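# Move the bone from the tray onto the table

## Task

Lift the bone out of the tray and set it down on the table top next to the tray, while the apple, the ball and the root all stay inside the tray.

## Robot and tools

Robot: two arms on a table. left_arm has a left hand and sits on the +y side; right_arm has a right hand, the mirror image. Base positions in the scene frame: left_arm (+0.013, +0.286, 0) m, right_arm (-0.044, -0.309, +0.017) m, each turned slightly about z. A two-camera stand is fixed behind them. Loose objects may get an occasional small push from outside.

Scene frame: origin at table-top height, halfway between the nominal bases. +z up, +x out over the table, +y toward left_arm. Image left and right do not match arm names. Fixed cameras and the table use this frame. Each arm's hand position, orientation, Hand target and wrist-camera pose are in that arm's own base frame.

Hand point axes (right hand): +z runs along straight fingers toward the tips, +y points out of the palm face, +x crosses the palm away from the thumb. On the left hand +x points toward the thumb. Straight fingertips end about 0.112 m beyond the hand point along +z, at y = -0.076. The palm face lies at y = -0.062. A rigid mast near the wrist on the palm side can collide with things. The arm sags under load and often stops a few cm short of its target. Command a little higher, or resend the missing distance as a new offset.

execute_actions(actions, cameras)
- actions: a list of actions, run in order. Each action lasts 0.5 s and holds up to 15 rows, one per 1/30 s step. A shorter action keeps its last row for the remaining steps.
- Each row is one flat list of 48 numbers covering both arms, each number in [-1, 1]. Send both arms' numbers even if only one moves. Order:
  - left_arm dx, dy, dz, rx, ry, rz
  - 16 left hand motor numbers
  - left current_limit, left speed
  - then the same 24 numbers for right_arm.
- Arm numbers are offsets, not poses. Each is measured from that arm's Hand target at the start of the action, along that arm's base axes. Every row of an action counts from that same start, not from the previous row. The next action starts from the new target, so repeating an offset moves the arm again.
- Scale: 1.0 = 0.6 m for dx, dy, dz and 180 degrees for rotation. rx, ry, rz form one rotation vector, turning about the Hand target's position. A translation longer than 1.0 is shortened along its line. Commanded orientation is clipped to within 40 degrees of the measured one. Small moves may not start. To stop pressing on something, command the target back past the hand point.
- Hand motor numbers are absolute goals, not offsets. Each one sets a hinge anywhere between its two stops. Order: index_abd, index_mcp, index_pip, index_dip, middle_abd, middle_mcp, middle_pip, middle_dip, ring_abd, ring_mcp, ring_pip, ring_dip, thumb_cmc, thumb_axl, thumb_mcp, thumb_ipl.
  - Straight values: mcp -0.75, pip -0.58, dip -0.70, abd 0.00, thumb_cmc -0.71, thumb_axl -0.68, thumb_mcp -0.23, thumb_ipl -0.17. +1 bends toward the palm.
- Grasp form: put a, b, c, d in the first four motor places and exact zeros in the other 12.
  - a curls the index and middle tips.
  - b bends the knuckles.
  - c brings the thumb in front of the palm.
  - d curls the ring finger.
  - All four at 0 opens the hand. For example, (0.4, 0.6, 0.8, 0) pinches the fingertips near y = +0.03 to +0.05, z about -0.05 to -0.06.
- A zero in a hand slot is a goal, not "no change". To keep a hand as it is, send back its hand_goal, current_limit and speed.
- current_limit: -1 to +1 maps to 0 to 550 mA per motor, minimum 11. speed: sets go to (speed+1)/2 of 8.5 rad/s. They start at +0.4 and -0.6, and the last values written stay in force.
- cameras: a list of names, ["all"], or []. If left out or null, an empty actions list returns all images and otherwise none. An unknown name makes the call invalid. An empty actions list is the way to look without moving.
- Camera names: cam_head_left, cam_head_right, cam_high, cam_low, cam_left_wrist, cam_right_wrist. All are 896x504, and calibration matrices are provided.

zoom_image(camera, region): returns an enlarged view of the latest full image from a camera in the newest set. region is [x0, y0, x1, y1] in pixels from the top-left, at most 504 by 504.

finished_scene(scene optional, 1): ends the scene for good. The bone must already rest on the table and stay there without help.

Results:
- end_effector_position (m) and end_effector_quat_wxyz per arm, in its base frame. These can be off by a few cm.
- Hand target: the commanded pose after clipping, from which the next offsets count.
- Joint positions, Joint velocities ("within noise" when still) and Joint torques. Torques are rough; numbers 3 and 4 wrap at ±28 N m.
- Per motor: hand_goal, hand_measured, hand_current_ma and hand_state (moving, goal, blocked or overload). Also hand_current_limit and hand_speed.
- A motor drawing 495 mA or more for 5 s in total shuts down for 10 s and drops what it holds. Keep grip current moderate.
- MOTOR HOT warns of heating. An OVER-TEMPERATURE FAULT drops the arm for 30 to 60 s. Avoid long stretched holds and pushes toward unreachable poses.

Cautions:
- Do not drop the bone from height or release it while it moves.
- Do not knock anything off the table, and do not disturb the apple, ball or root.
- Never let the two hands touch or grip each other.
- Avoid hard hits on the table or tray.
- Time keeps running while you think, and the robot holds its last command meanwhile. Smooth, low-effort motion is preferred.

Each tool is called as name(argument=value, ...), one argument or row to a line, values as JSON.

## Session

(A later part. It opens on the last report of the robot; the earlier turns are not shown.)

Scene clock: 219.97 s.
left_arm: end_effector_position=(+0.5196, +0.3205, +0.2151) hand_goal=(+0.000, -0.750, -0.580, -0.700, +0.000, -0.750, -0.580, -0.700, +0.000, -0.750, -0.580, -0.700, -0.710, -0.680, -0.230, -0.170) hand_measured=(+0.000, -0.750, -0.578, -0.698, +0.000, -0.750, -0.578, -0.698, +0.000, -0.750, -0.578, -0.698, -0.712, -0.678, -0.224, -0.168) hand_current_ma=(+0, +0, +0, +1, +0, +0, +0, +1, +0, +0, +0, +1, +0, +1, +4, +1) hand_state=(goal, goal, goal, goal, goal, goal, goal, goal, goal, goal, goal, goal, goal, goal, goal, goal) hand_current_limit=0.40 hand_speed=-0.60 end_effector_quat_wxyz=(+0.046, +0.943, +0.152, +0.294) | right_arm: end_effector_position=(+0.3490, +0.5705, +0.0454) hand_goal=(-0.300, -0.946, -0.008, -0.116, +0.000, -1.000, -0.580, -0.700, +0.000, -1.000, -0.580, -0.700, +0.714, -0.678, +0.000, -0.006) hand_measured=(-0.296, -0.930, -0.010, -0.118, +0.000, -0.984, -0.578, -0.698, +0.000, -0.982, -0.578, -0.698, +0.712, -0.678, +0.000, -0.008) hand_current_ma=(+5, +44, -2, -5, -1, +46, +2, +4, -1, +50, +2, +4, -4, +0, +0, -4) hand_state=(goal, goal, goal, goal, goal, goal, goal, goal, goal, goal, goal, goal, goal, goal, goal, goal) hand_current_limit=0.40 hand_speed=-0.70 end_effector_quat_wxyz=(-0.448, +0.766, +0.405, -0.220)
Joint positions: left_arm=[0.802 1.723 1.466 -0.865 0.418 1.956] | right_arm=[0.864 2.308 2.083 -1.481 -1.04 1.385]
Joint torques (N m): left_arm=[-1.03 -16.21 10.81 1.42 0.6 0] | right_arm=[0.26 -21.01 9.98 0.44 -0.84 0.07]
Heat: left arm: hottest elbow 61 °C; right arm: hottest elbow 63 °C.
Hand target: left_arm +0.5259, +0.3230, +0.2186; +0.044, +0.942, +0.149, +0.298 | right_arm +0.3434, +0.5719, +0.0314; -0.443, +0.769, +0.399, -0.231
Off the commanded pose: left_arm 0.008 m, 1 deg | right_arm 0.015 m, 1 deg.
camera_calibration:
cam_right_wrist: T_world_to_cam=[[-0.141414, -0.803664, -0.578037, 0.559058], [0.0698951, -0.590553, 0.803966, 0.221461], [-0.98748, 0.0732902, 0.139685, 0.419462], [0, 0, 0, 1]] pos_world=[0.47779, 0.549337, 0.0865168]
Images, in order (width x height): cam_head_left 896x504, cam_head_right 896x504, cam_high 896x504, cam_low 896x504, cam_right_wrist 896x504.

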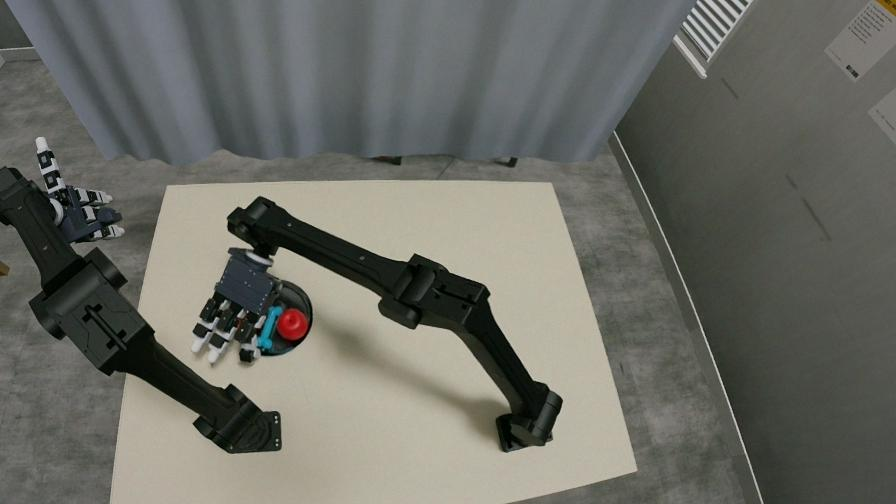

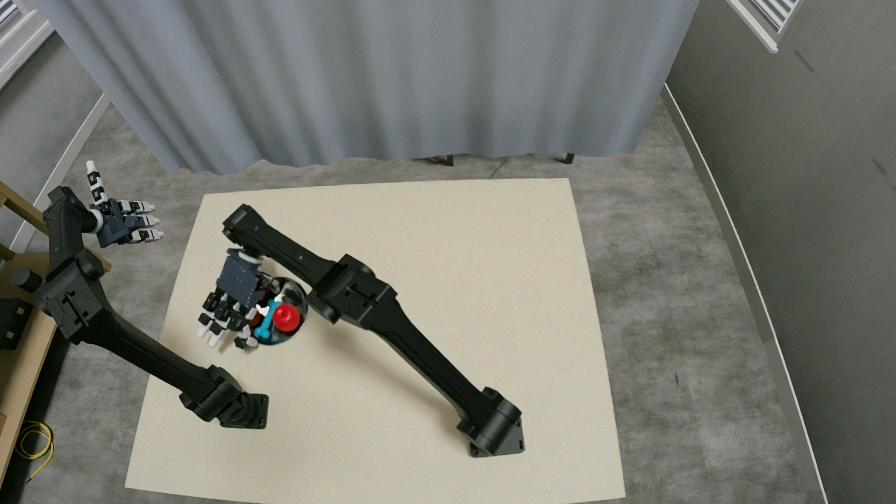

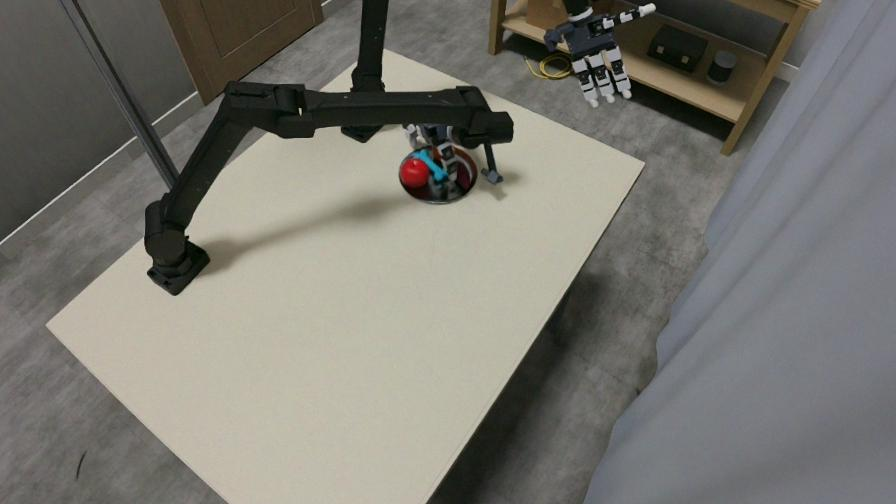

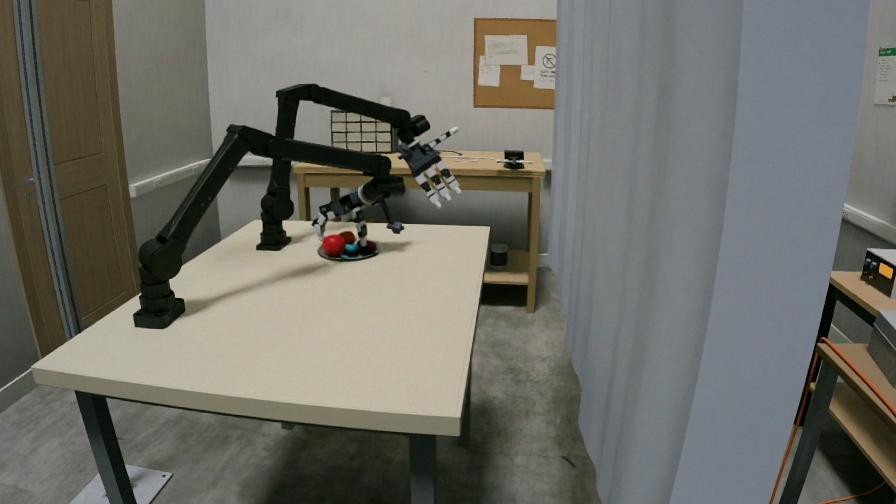

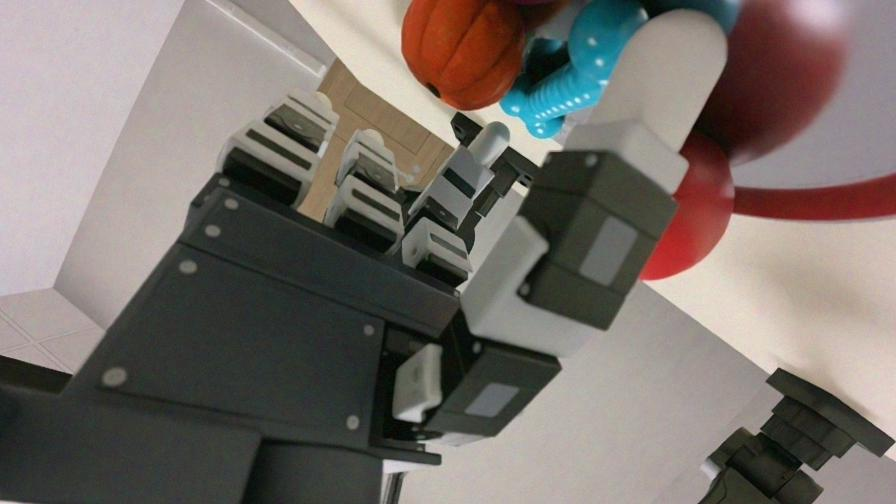

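execute_actions(
  actions=[
    [[0,0,0,0,0,0,0,0,0,0,0,0,0,0,0,0,0,0,0,0,0,0,0.4,-0.6,0,0,-0.022,0,0,0,-0.3,-0.945,-0.007,-0.116,0,-1,-0.58,-0.7,0,-1,-0.58,-0.7,0.714,-0.677,0,-0.005,0.4,-0.7]],
  ],
  cameras=["cam_head_left", "cam_head_right", "cam_high", "cam_low", "cam_right_wrist"],
)

zoom_image(
  camera="cam_high",
  region=[390, 130, 490, 210],
)

zoom_image(
  camera="cam_low",
  region=[310, 200, 400, 270],
)

zoom_image(
  camera="cam_head_left",
  region=[220, 270, 320, 370],
)

zoom_image(
  camera="cam_head_right",
  region=[220, 270, 320, 360],
)

zoom_image(
  camera="cam_right_wrist",
  region=[400, 0, 896, 280],
)

Scene clock: 224.57 s.
left_arm: end_effector_position=(+0.5196, +0.3205, +0.2151) hand_goal=(+0.000, -0.750, -0.580, -0.700, +0.000, -0.750, -0.580, -0.700, +0.000, -0.750, -0.580, -0.700, -0.710, -0.680, -0.230, -0.170) hand_measured=(+0.000, -0.750, -0.578, -0.698, +0.000, -0.750, -0.578, -0.698, +0.000, -0.750, -0.578, -0.698, -0.712, -0.678, -0.224, -0.168) hand_current_ma=(+0, +0, +0, +1, +0, +0, +0, +1, +0, +0, +0, +1, +0, +1, +4, +1) hand_state=(goal, goal, goal, goal, goal, goal, goal, goal, goal, goal, goal, goal, goal, goal, goal, goal) hand_current_limit=0.40 hand_speed=-0.60 end_effector_quat_wxyz=(+0.046, +0.943, +0.152, +0.294) | right_arm: end_effector_position=(+0.3501, +0.5717, +0.0371) hand_goal=(-0.300, -0.946, -0.008, -0.116, +0.000, -1.000, -0.580, -0.700, +0.000, -1.000, -0.580, -0.700, +0.714, -0.678, +0.000, -0.006) hand_measured=(-0.296, -0.930, -0.010, -0.118, +0.000, -0.984, -0.578, -0.698, +0.000, -0.982, -0.578, -0.698, +0.712, -0.678, +0.000, -0.008) hand_current_ma=(+5, +44, -2, -5, -1, +46, +2, +4, -1, +50, +2, +4, -4, +0, +0, -4) hand_state=(goal, goal, goal, goal, goal, goal, goal, goal, goal, goal, goal, goal, goal, goal, goal, goal) hand_current_limit=0.40 hand_speed=-0.70 end_effector_quat_wxyz=(-0.450, +0.765, +0.407, -0.217)
Joint positions: left_arm=[0.802 1.723 1.466 -0.865 0.418 1.956] | right_arm=[0.864 2.313 2.07 -1.454 -1.04 1.385]
Joint torques (N m): left_arm=[-1.03 -16.26 10.84 1.39 0.6 0] | right_arm=[0.21 -21.13 9.77 0.46 -0.84 0.07]
Heat: left arm: hottest elbow 61 °C; right arm: hottest elbow 62 °C.
Hand target: left_arm +0.5259, +0.3230, +0.2186; +0.044, +0.942, +0.149, +0.298 | right_arm +0.3435, +0.5720, +0.0182; -0.443, +0.769, +0.399, -0.231
Off the commanded pose: left_arm 0.008 m, 1 deg | right_arm 0.020 m, 2 deg.
camera_calibration:
cam_right_wrist: T_world_to_cam=[[-0.138037, -0.799655, -0.584378, 0.55219], [0.0651508, -0.596079, 0.800278, 0.233802], [-0.988282, 0.0723954, 0.134379, 0.422549], [0, 0, 0, 1]] pos_world=[0.478588, 0.550335, 0.0787994]
Images, in order (width x height): cam_head_left 896x504, cam_head_right 896x504, cam_high 896x504, cam_low 896x504, cam_right_wrist 896x504.

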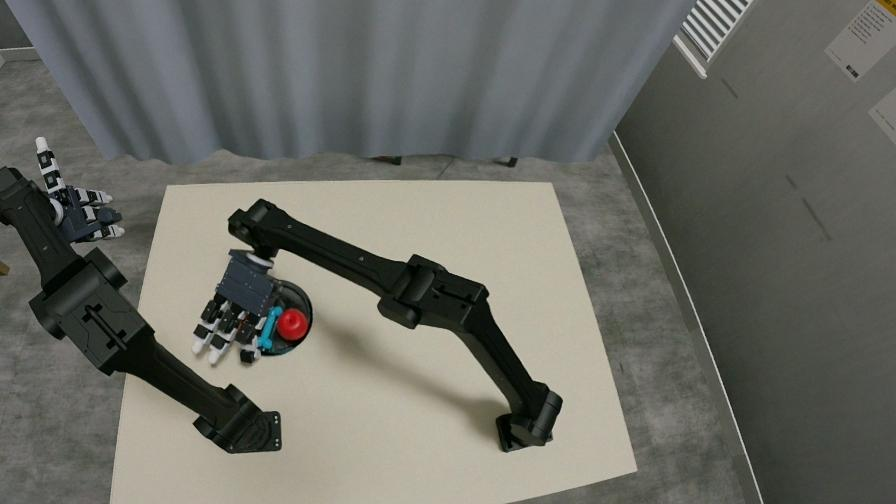

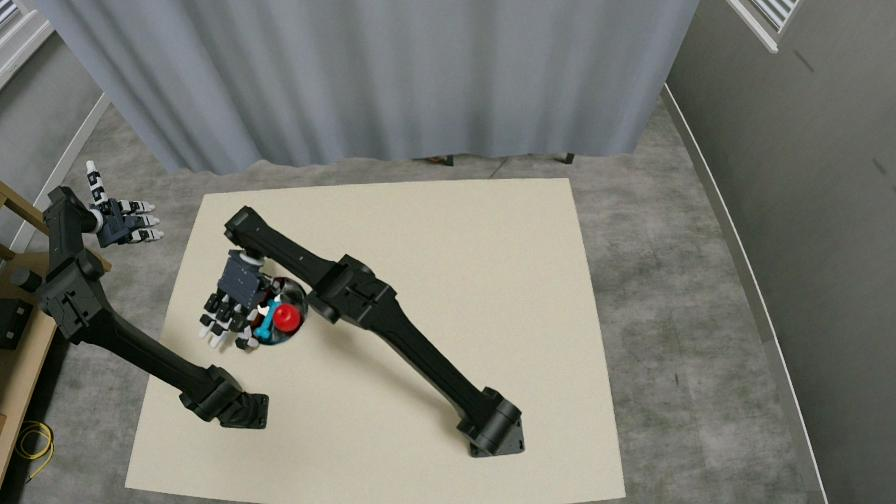

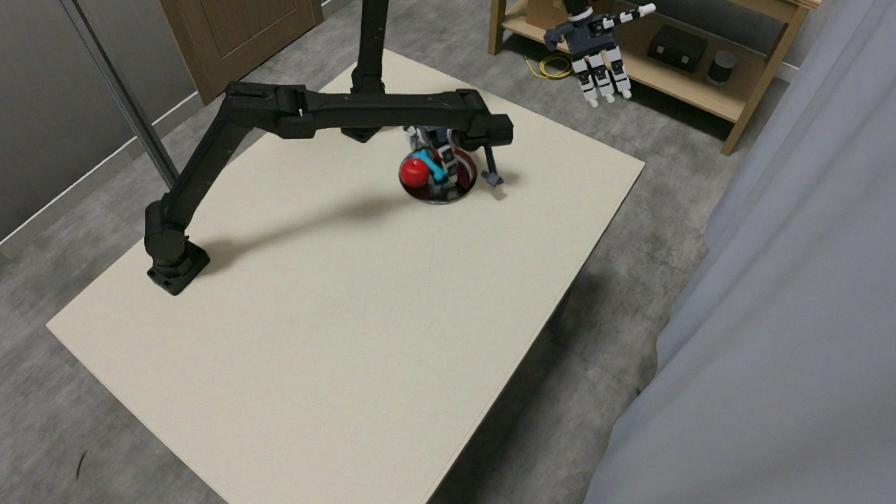

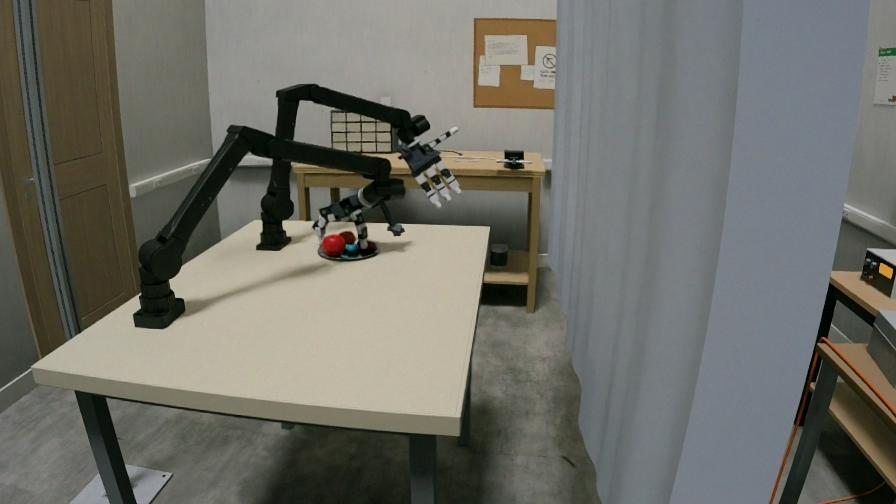

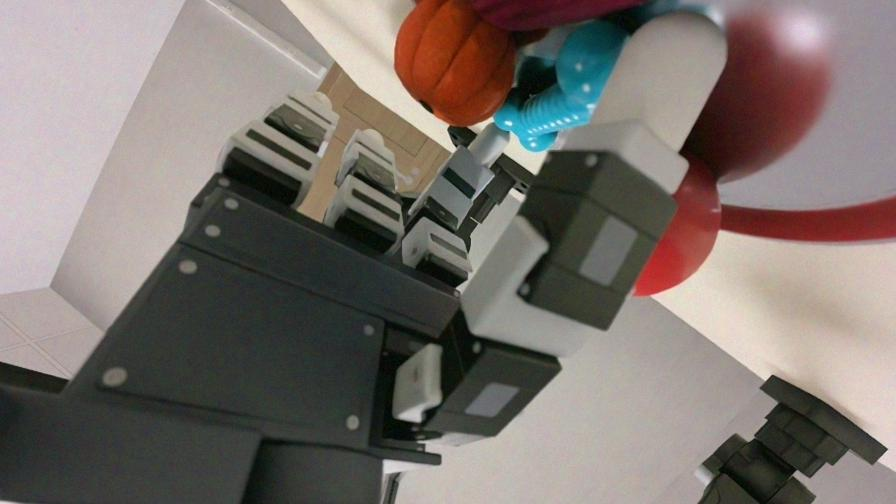

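Scaled by 5.040 from the camera's 896x504 image, which has a finer 1280x720 frame.

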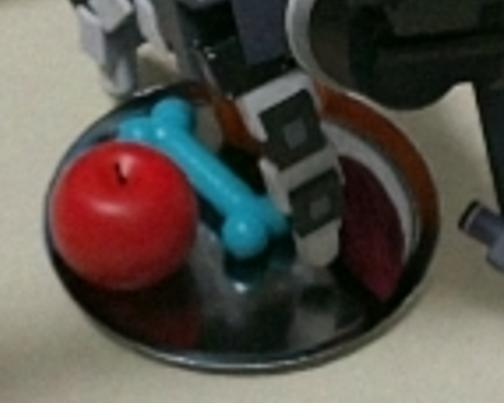

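Scaled by 5.600 from the camera's 896x504 image, which has a finer 1280x720 frame.

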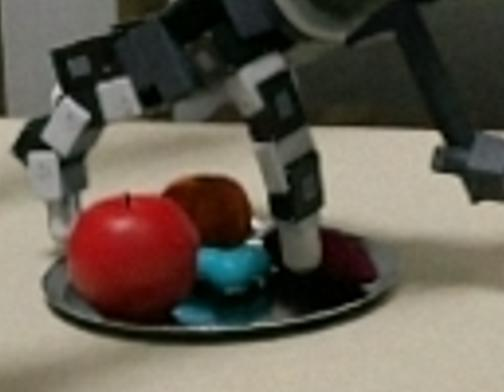

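Scaled by 5.040 from the camera's 896x504 image, which has a finer 1280x720 frame.

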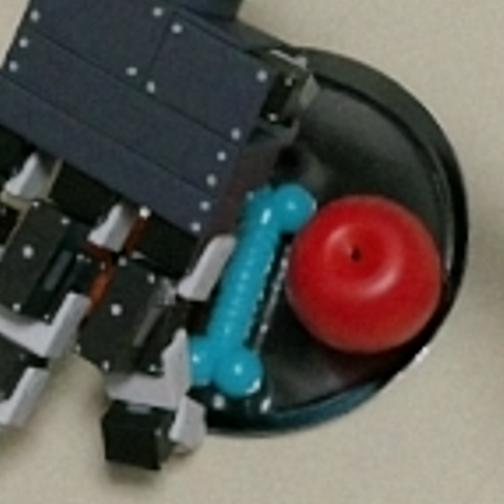

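Scaled by 5.040 from the camera's 896x504 image, which has a finer 1280x720 frame.

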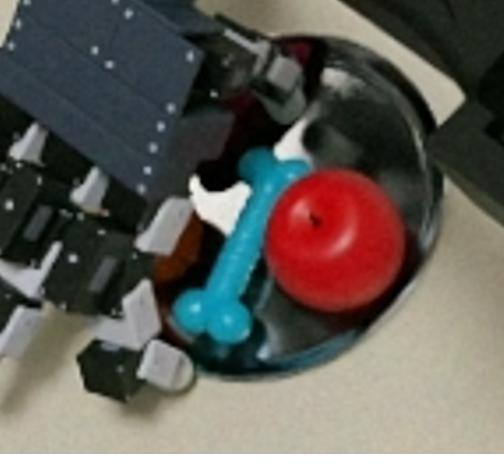

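Scaled by 1.016 from the camera's 896x504 image, which has a finer 1280x720 frame.

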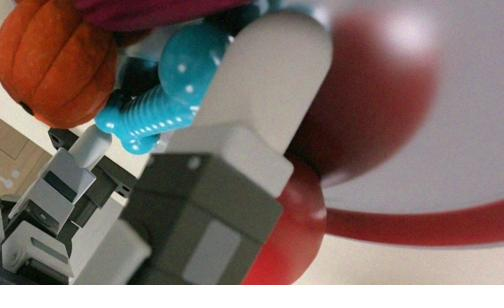

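execute_actions(
  actions=[
    [[0,0,0,0,0,0,0,0,0,0,0,0,0,0,0,0,0,0,0,0,0,0,0.4,-0.6,0,0,-0.016,0,0,0,-0.3,-0.945,-0.007,-0.116,0,-1,-0.58,-0.7,0,-1,-0.58,-0.7,0.686,-0.677,0,-0.005,0.4,-0.7]],
  ],
  cameras=["cam_high", "cam_low", "cam_head_left", "cam_right_wrist"],
)

zoom_image(
  camera="cam_low",
  region=[310, 200, 400, 270],
)

zoom_image(
  camera="cam_high",
  region=[390, 130, 490, 210],
)

zoom_image(
  camera="cam_head_left",
  region=[220, 270, 320, 370],
)

Scene clock: 231.50 s.
left_arm: end_effector_position=(+0.5196, +0.3205, +0.2151) hand_goal=(+0.000, -0.750, -0.580, -0.700, +0.000, -0.750, -0.580, -0.700, +0.000, -0.750, -0.580, -0.700, -0.710, -0.680, -0.230, -0.170) hand_measured=(+0.000, -0.750, -0.578, -0.698, +0.000, -0.750, -0.578, -0.698, +0.000, -0.750, -0.578, -0.698, -0.712, -0.678, -0.224, -0.168) hand_current_ma=(+0, +0, +0, +1, +0, +0, +0, +1, +0, +0, +0, +1, +0, +1, +4, +1) hand_state=(goal, goal, goal, goal, goal, goal, goal, goal, goal, goal, goal, goal, goal, goal, goal, goal) hand_current_limit=0.40 hand_speed=-0.60 end_effector_quat_wxyz=(+0.046, +0.943, +0.152, +0.294) | right_arm: end_effector_position=(+0.3501, +0.5723, +0.0294) hand_goal=(-0.300, -0.946, -0.008, -0.116, +0.000, -1.000, -0.580, -0.700, +0.000, -1.000, -0.580, -0.700, +0.686, -0.678, +0.000, -0.006) hand_measured=(-0.296, -0.940, -0.010, -0.118, +0.000, -0.984, -0.578, -0.698, +0.000, -0.982, -0.578, -0.698, +0.688, -0.678, +0.000, -0.008) hand_current_ma=(+5, +12, -2, -4, -1, +46, +2, +4, -1, +50, +2, +4, +2, +0, +0, -4) hand_state=(goal, goal, goal, goal, goal, goal, goal, goal, goal, goal, goal, goal, goal, goal, goal, goal) hand_current_limit=0.40 hand_speed=-0.70 end_effector_quat_wxyz=(-0.450, +0.765, +0.407, -0.216)
Joint positions: left_arm=[0.802 1.723 1.466 -0.865 0.418 1.956] | right_arm=[0.865 2.319 2.061 -1.436 -1.041 1.388]
Joint torques (N m): left_arm=[-1.14 -16.26 10.84 1.39 0.6 0] | right_arm=[0.32 -21.01 9.59 0.44 -0.82 0.05]
Heat: left arm: hottest elbow 61 °C; right arm: hottest elbow 62 °C.
Hand target: left_arm +0.5259, +0.3230, +0.2186; +0.044, +0.942, +0.149, +0.298 | right_arm +0.3434, +0.5720, +0.0086; -0.443, +0.769, +0.399, -0.231
Off the commanded pose: left_arm 0.008 m, 1 deg | right_arm 0.022 m, 2 deg.
camera_calibration:
cam_right_wrist: T_world_to_cam=[[-0.138736, -0.798979, -0.585137, 0.548027], [0.0646574, -0.596898, 0.799707, 0.240931], [-0.988216, 0.0731149, 0.134471, 0.42312], [0, 0, 0, 1]] pos_world=[0.478587, 0.550737, 0.071099]
Images, in order (width x height): cam_head_left 896x504, cam_high 896x504, cam_low 896x504, cam_right_wrist 896x504.

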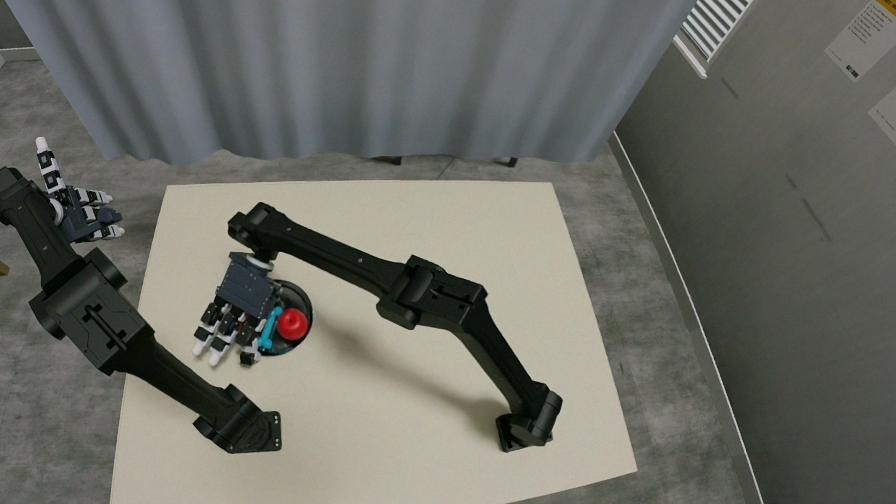

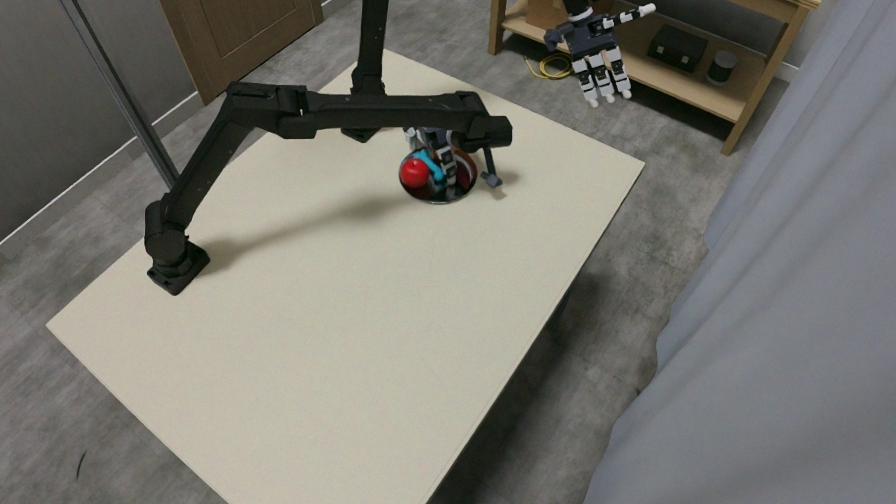

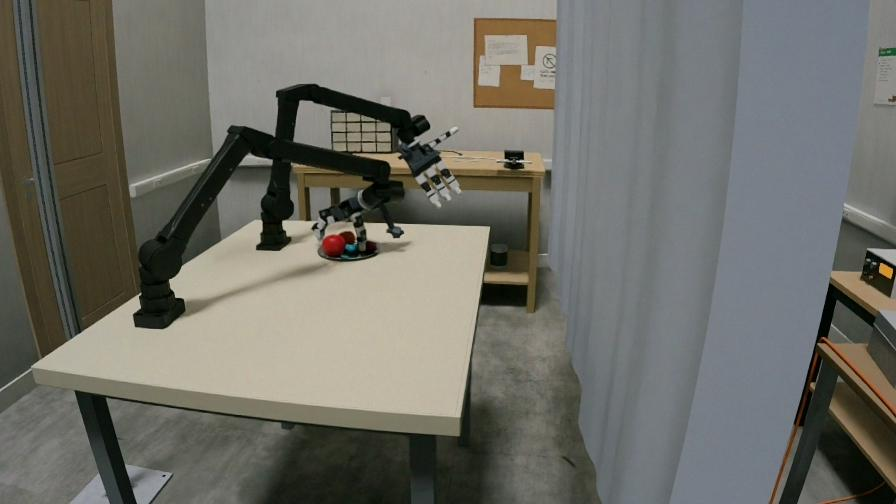

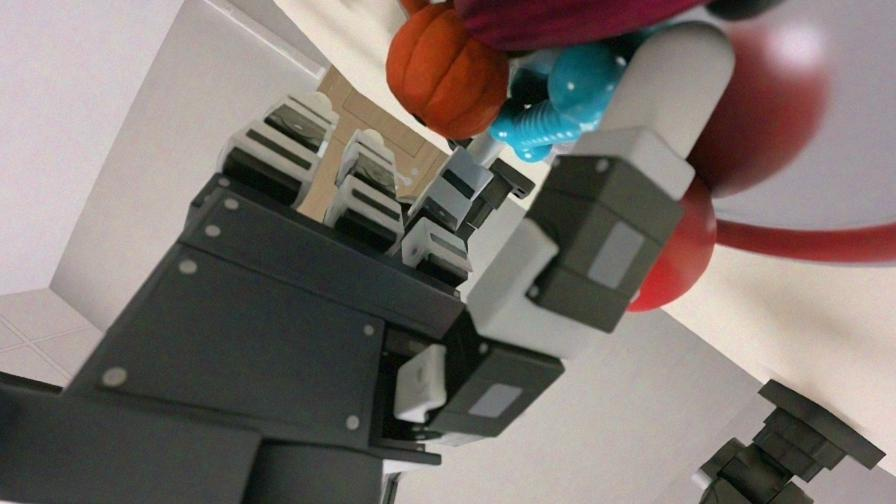

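Scaled by 5.600 from the camera's 896x504 image, which has a finer 1280x720 frame.

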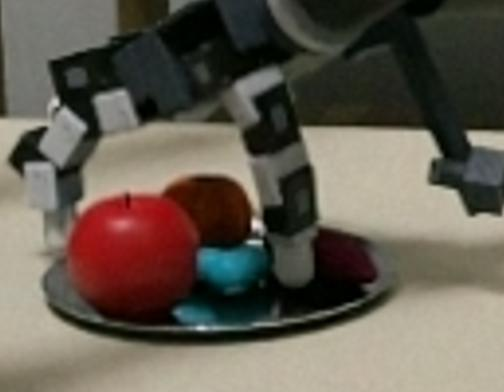

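Scaled by 5.040 from the camera's 896x504 image, which has a finer 1280x720 frame.

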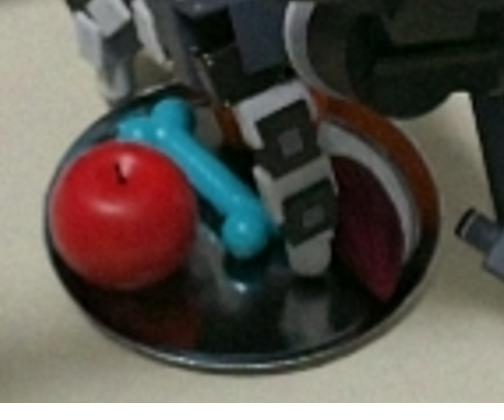

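Scaled by 5.040 from the camera's 896x504 image, which has a finer 1280x720 frame.

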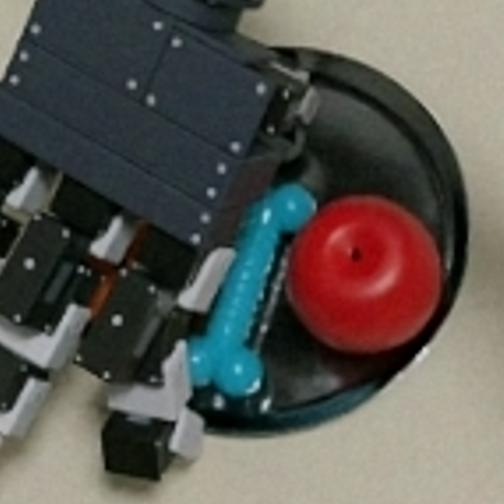

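execute_actions(
  actions=[
    [[0,0,0,0,0,0,0,0,0,0,0,0,0,0,0,0,0,0,0,0,0,0,0.4,-0.6,0,0,0,0,0,0,-0.3,-0.945,0.153,0.029,0,-1,-0.58,-0.7,0,-1,-0.58,-0.7,0.686,-0.677,0.112,-0.005,0.3,-0.88]],
    [[0,0,0,0,0,0,0,0,0,0,0,0,0,0,0,0,0,0,0,0,0,0,0.4,-0.6,0,0,0,0,0,0,-0.3,-0.945,0.153,0.029,0,-1,-0.58,-0.7,0,-1,-0.58,-0.7,0.686,-0.677,0.112,-0.005,0.3,-0.88]],
  ],
  cameras=["cam_high", "cam_low", "cam_head_left", "cam_head_right", "cam_right_wrist"],
)

zoom_image(
  camera="cam_low",
  region=[310, 200, 400, 270],
)

zoom_image(
  camera="cam_high",
  region=[390, 130, 490, 210],
)

zoom_image(
  camera="cam_head_left",
  region=[220, 270, 320, 370],
)

zoom_image(
  camera="cam_head_right",
  region=[220, 270, 320, 370],
)

Scene clock: 238.20 s.
left_arm: end_effector_position=(+0.5196, +0.3205, +0.2151) hand_goal=(+0.000, -0.750, -0.580, -0.700, +0.000, -0.750, -0.580, -0.700, +0.000, -0.750, -0.580, -0.700, -0.710, -0.680, -0.230, -0.170) hand_measured=(+0.000, -0.750, -0.578, -0.698, +0.000, -0.750, -0.578, -0.698, +0.000, -0.750, -0.578, -0.698, -0.712, -0.678, -0.224, -0.168) hand_current_ma=(+0, +0, +0, +1, +0, +0, +0, +1, +0, +0, +0, +1, +0, +1, +4, +1) hand_state=(goal, goal, goal, goal, goal, goal, goal, goal, goal, goal, goal, goal, goal, goal, goal, goal) hand_current_limit=0.40 hand_speed=-0.60 end_effector_quat_wxyz=(+0.046, +0.943, +0.152, +0.294) | right_arm: end_effector_position=(+0.3487, +0.5730, +0.0295) hand_goal=(-0.300, -0.946, +0.152, +0.028, +0.000, -1.000, -0.580, -0.700, +0.000, -1.000, -0.580, -0.700, +0.686, -0.678, +0.112, -0.006) hand_measured=(-0.296, -0.958, +0.114, +0.012, +0.000, -0.984, -0.578, -0.698, +0.000, -0.982, -0.578, -0.698, +0.688, -0.678, +0.090, -0.010) hand_current_ma=(+5, -32, -113, -42, -1, +46, +2, +4, -1, +50, +2, +4, +2, +0, -82, -14) hand_state=(goal, goal, blocked, goal, goal, goal, goal, goal, goal, goal, goal, goal, goal, goal, blocked, goal) hand_current_limit=0.30 hand_speed=-0.88 end_effector_quat_wxyz=(-0.450, +0.765, +0.406, -0.217)
Joint positions: left_arm=[0.802 1.723 1.466 -0.865 0.418 1.956] | right_arm=[0.867 2.319 2.061 -1.436 -1.042 1.39]
Joint torques (N m): left_arm=[-1.14 -16.21 10.88 1.42 0.61 0.01] | right_arm=[0.09 -20.95 9.62 0.47 -0.78 0.04]
Heat: left arm: hottest elbow 61 °C; right arm: hottest elbow 60 °C.
Hand target: left_arm +0.5259, +0.3230, +0.2186; +0.044, +0.942, +0.149, +0.298 | right_arm +0.3433, +0.5720, +0.0087; -0.443, +0.768, +0.399, -0.231
Off the commanded pose: left_arm 0.008 m, 1 deg | right_arm 0.022 m, 2 deg.
camera_calibration:
cam_right_wrist: T_world_to_cam=[[-0.139324, -0.799287, -0.584576, 0.54884], [0.0667576, -0.596572, 0.799778, 0.24038], [-0.987994, 0.0724033, 0.136475, 0.421935], [0, 0, 0, 1]] pos_world=[0.477288, 0.551535, 0.0710041]
Images, in order (width x height): cam_head_left 896x504, cam_head_right 896x504, cam_high 896x504, cam_low 896x504, cam_right_wrist 896x504.

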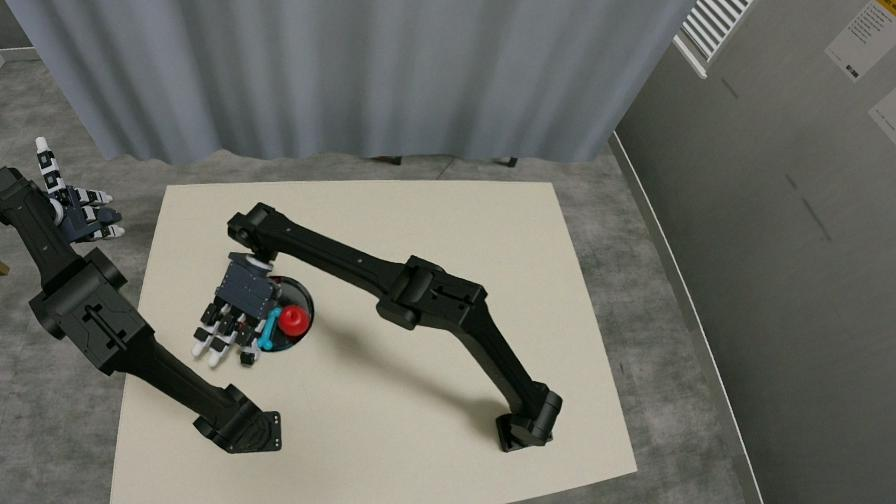

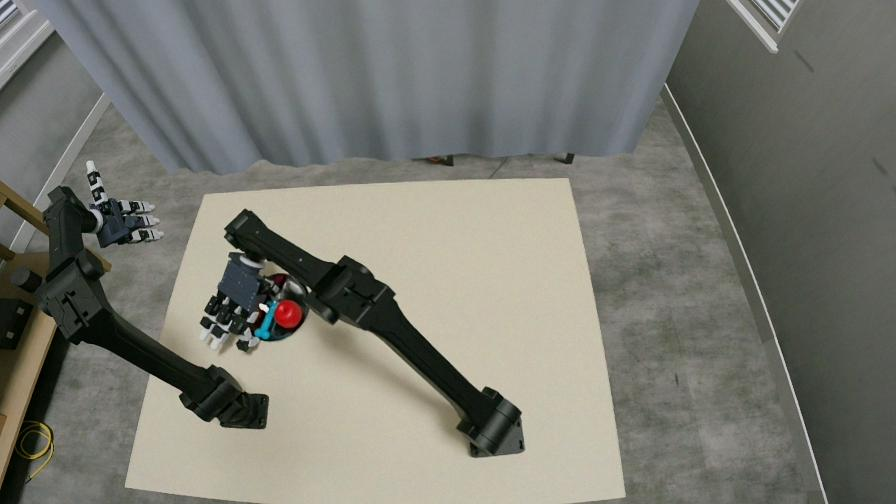

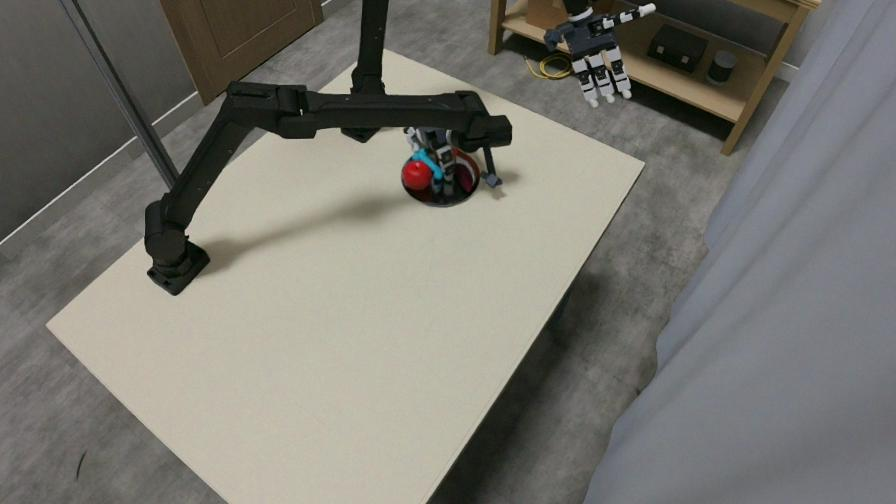

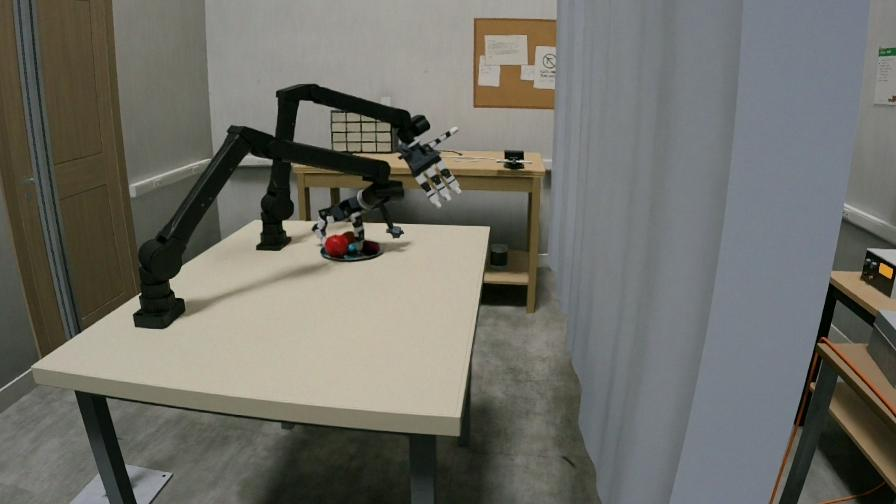

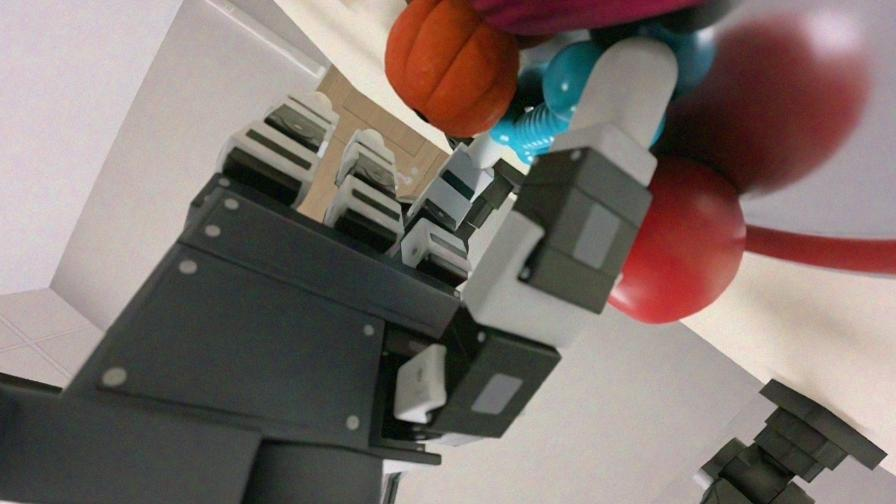

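Scaled by 5.600 from the camera's 896x504 image, which has a finer 1280x720 frame.

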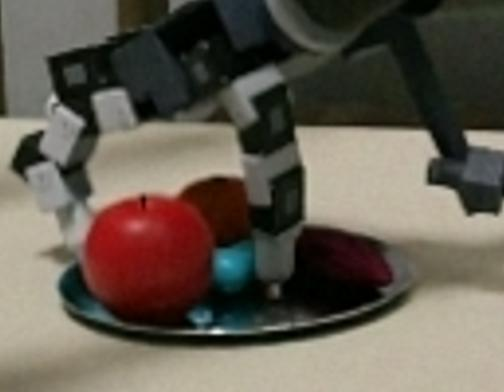

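Scaled by 5.040 from the camera's 896x504 image, which has a finer 1280x720 frame.

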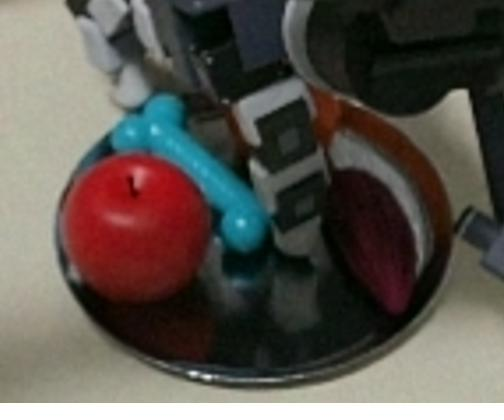

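Scaled by 5.040 from the camera's 896x504 image, which has a finer 1280x720 frame.

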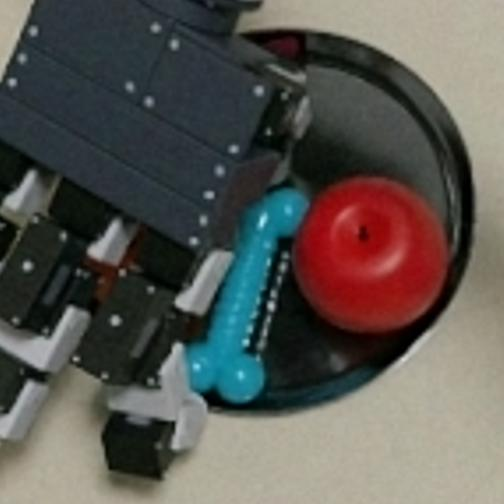

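Scaled by 5.040 from the camera's 896x504 image, which has a finer 1280x720 frame.

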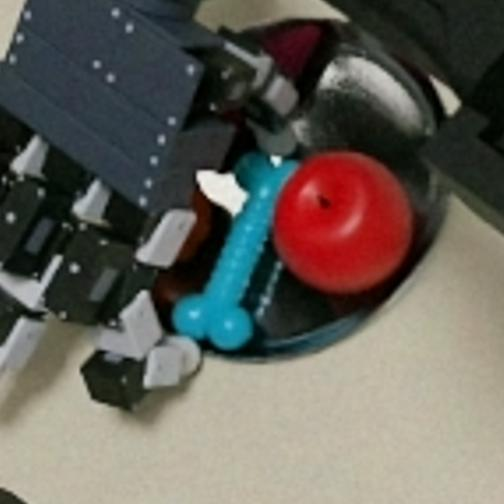

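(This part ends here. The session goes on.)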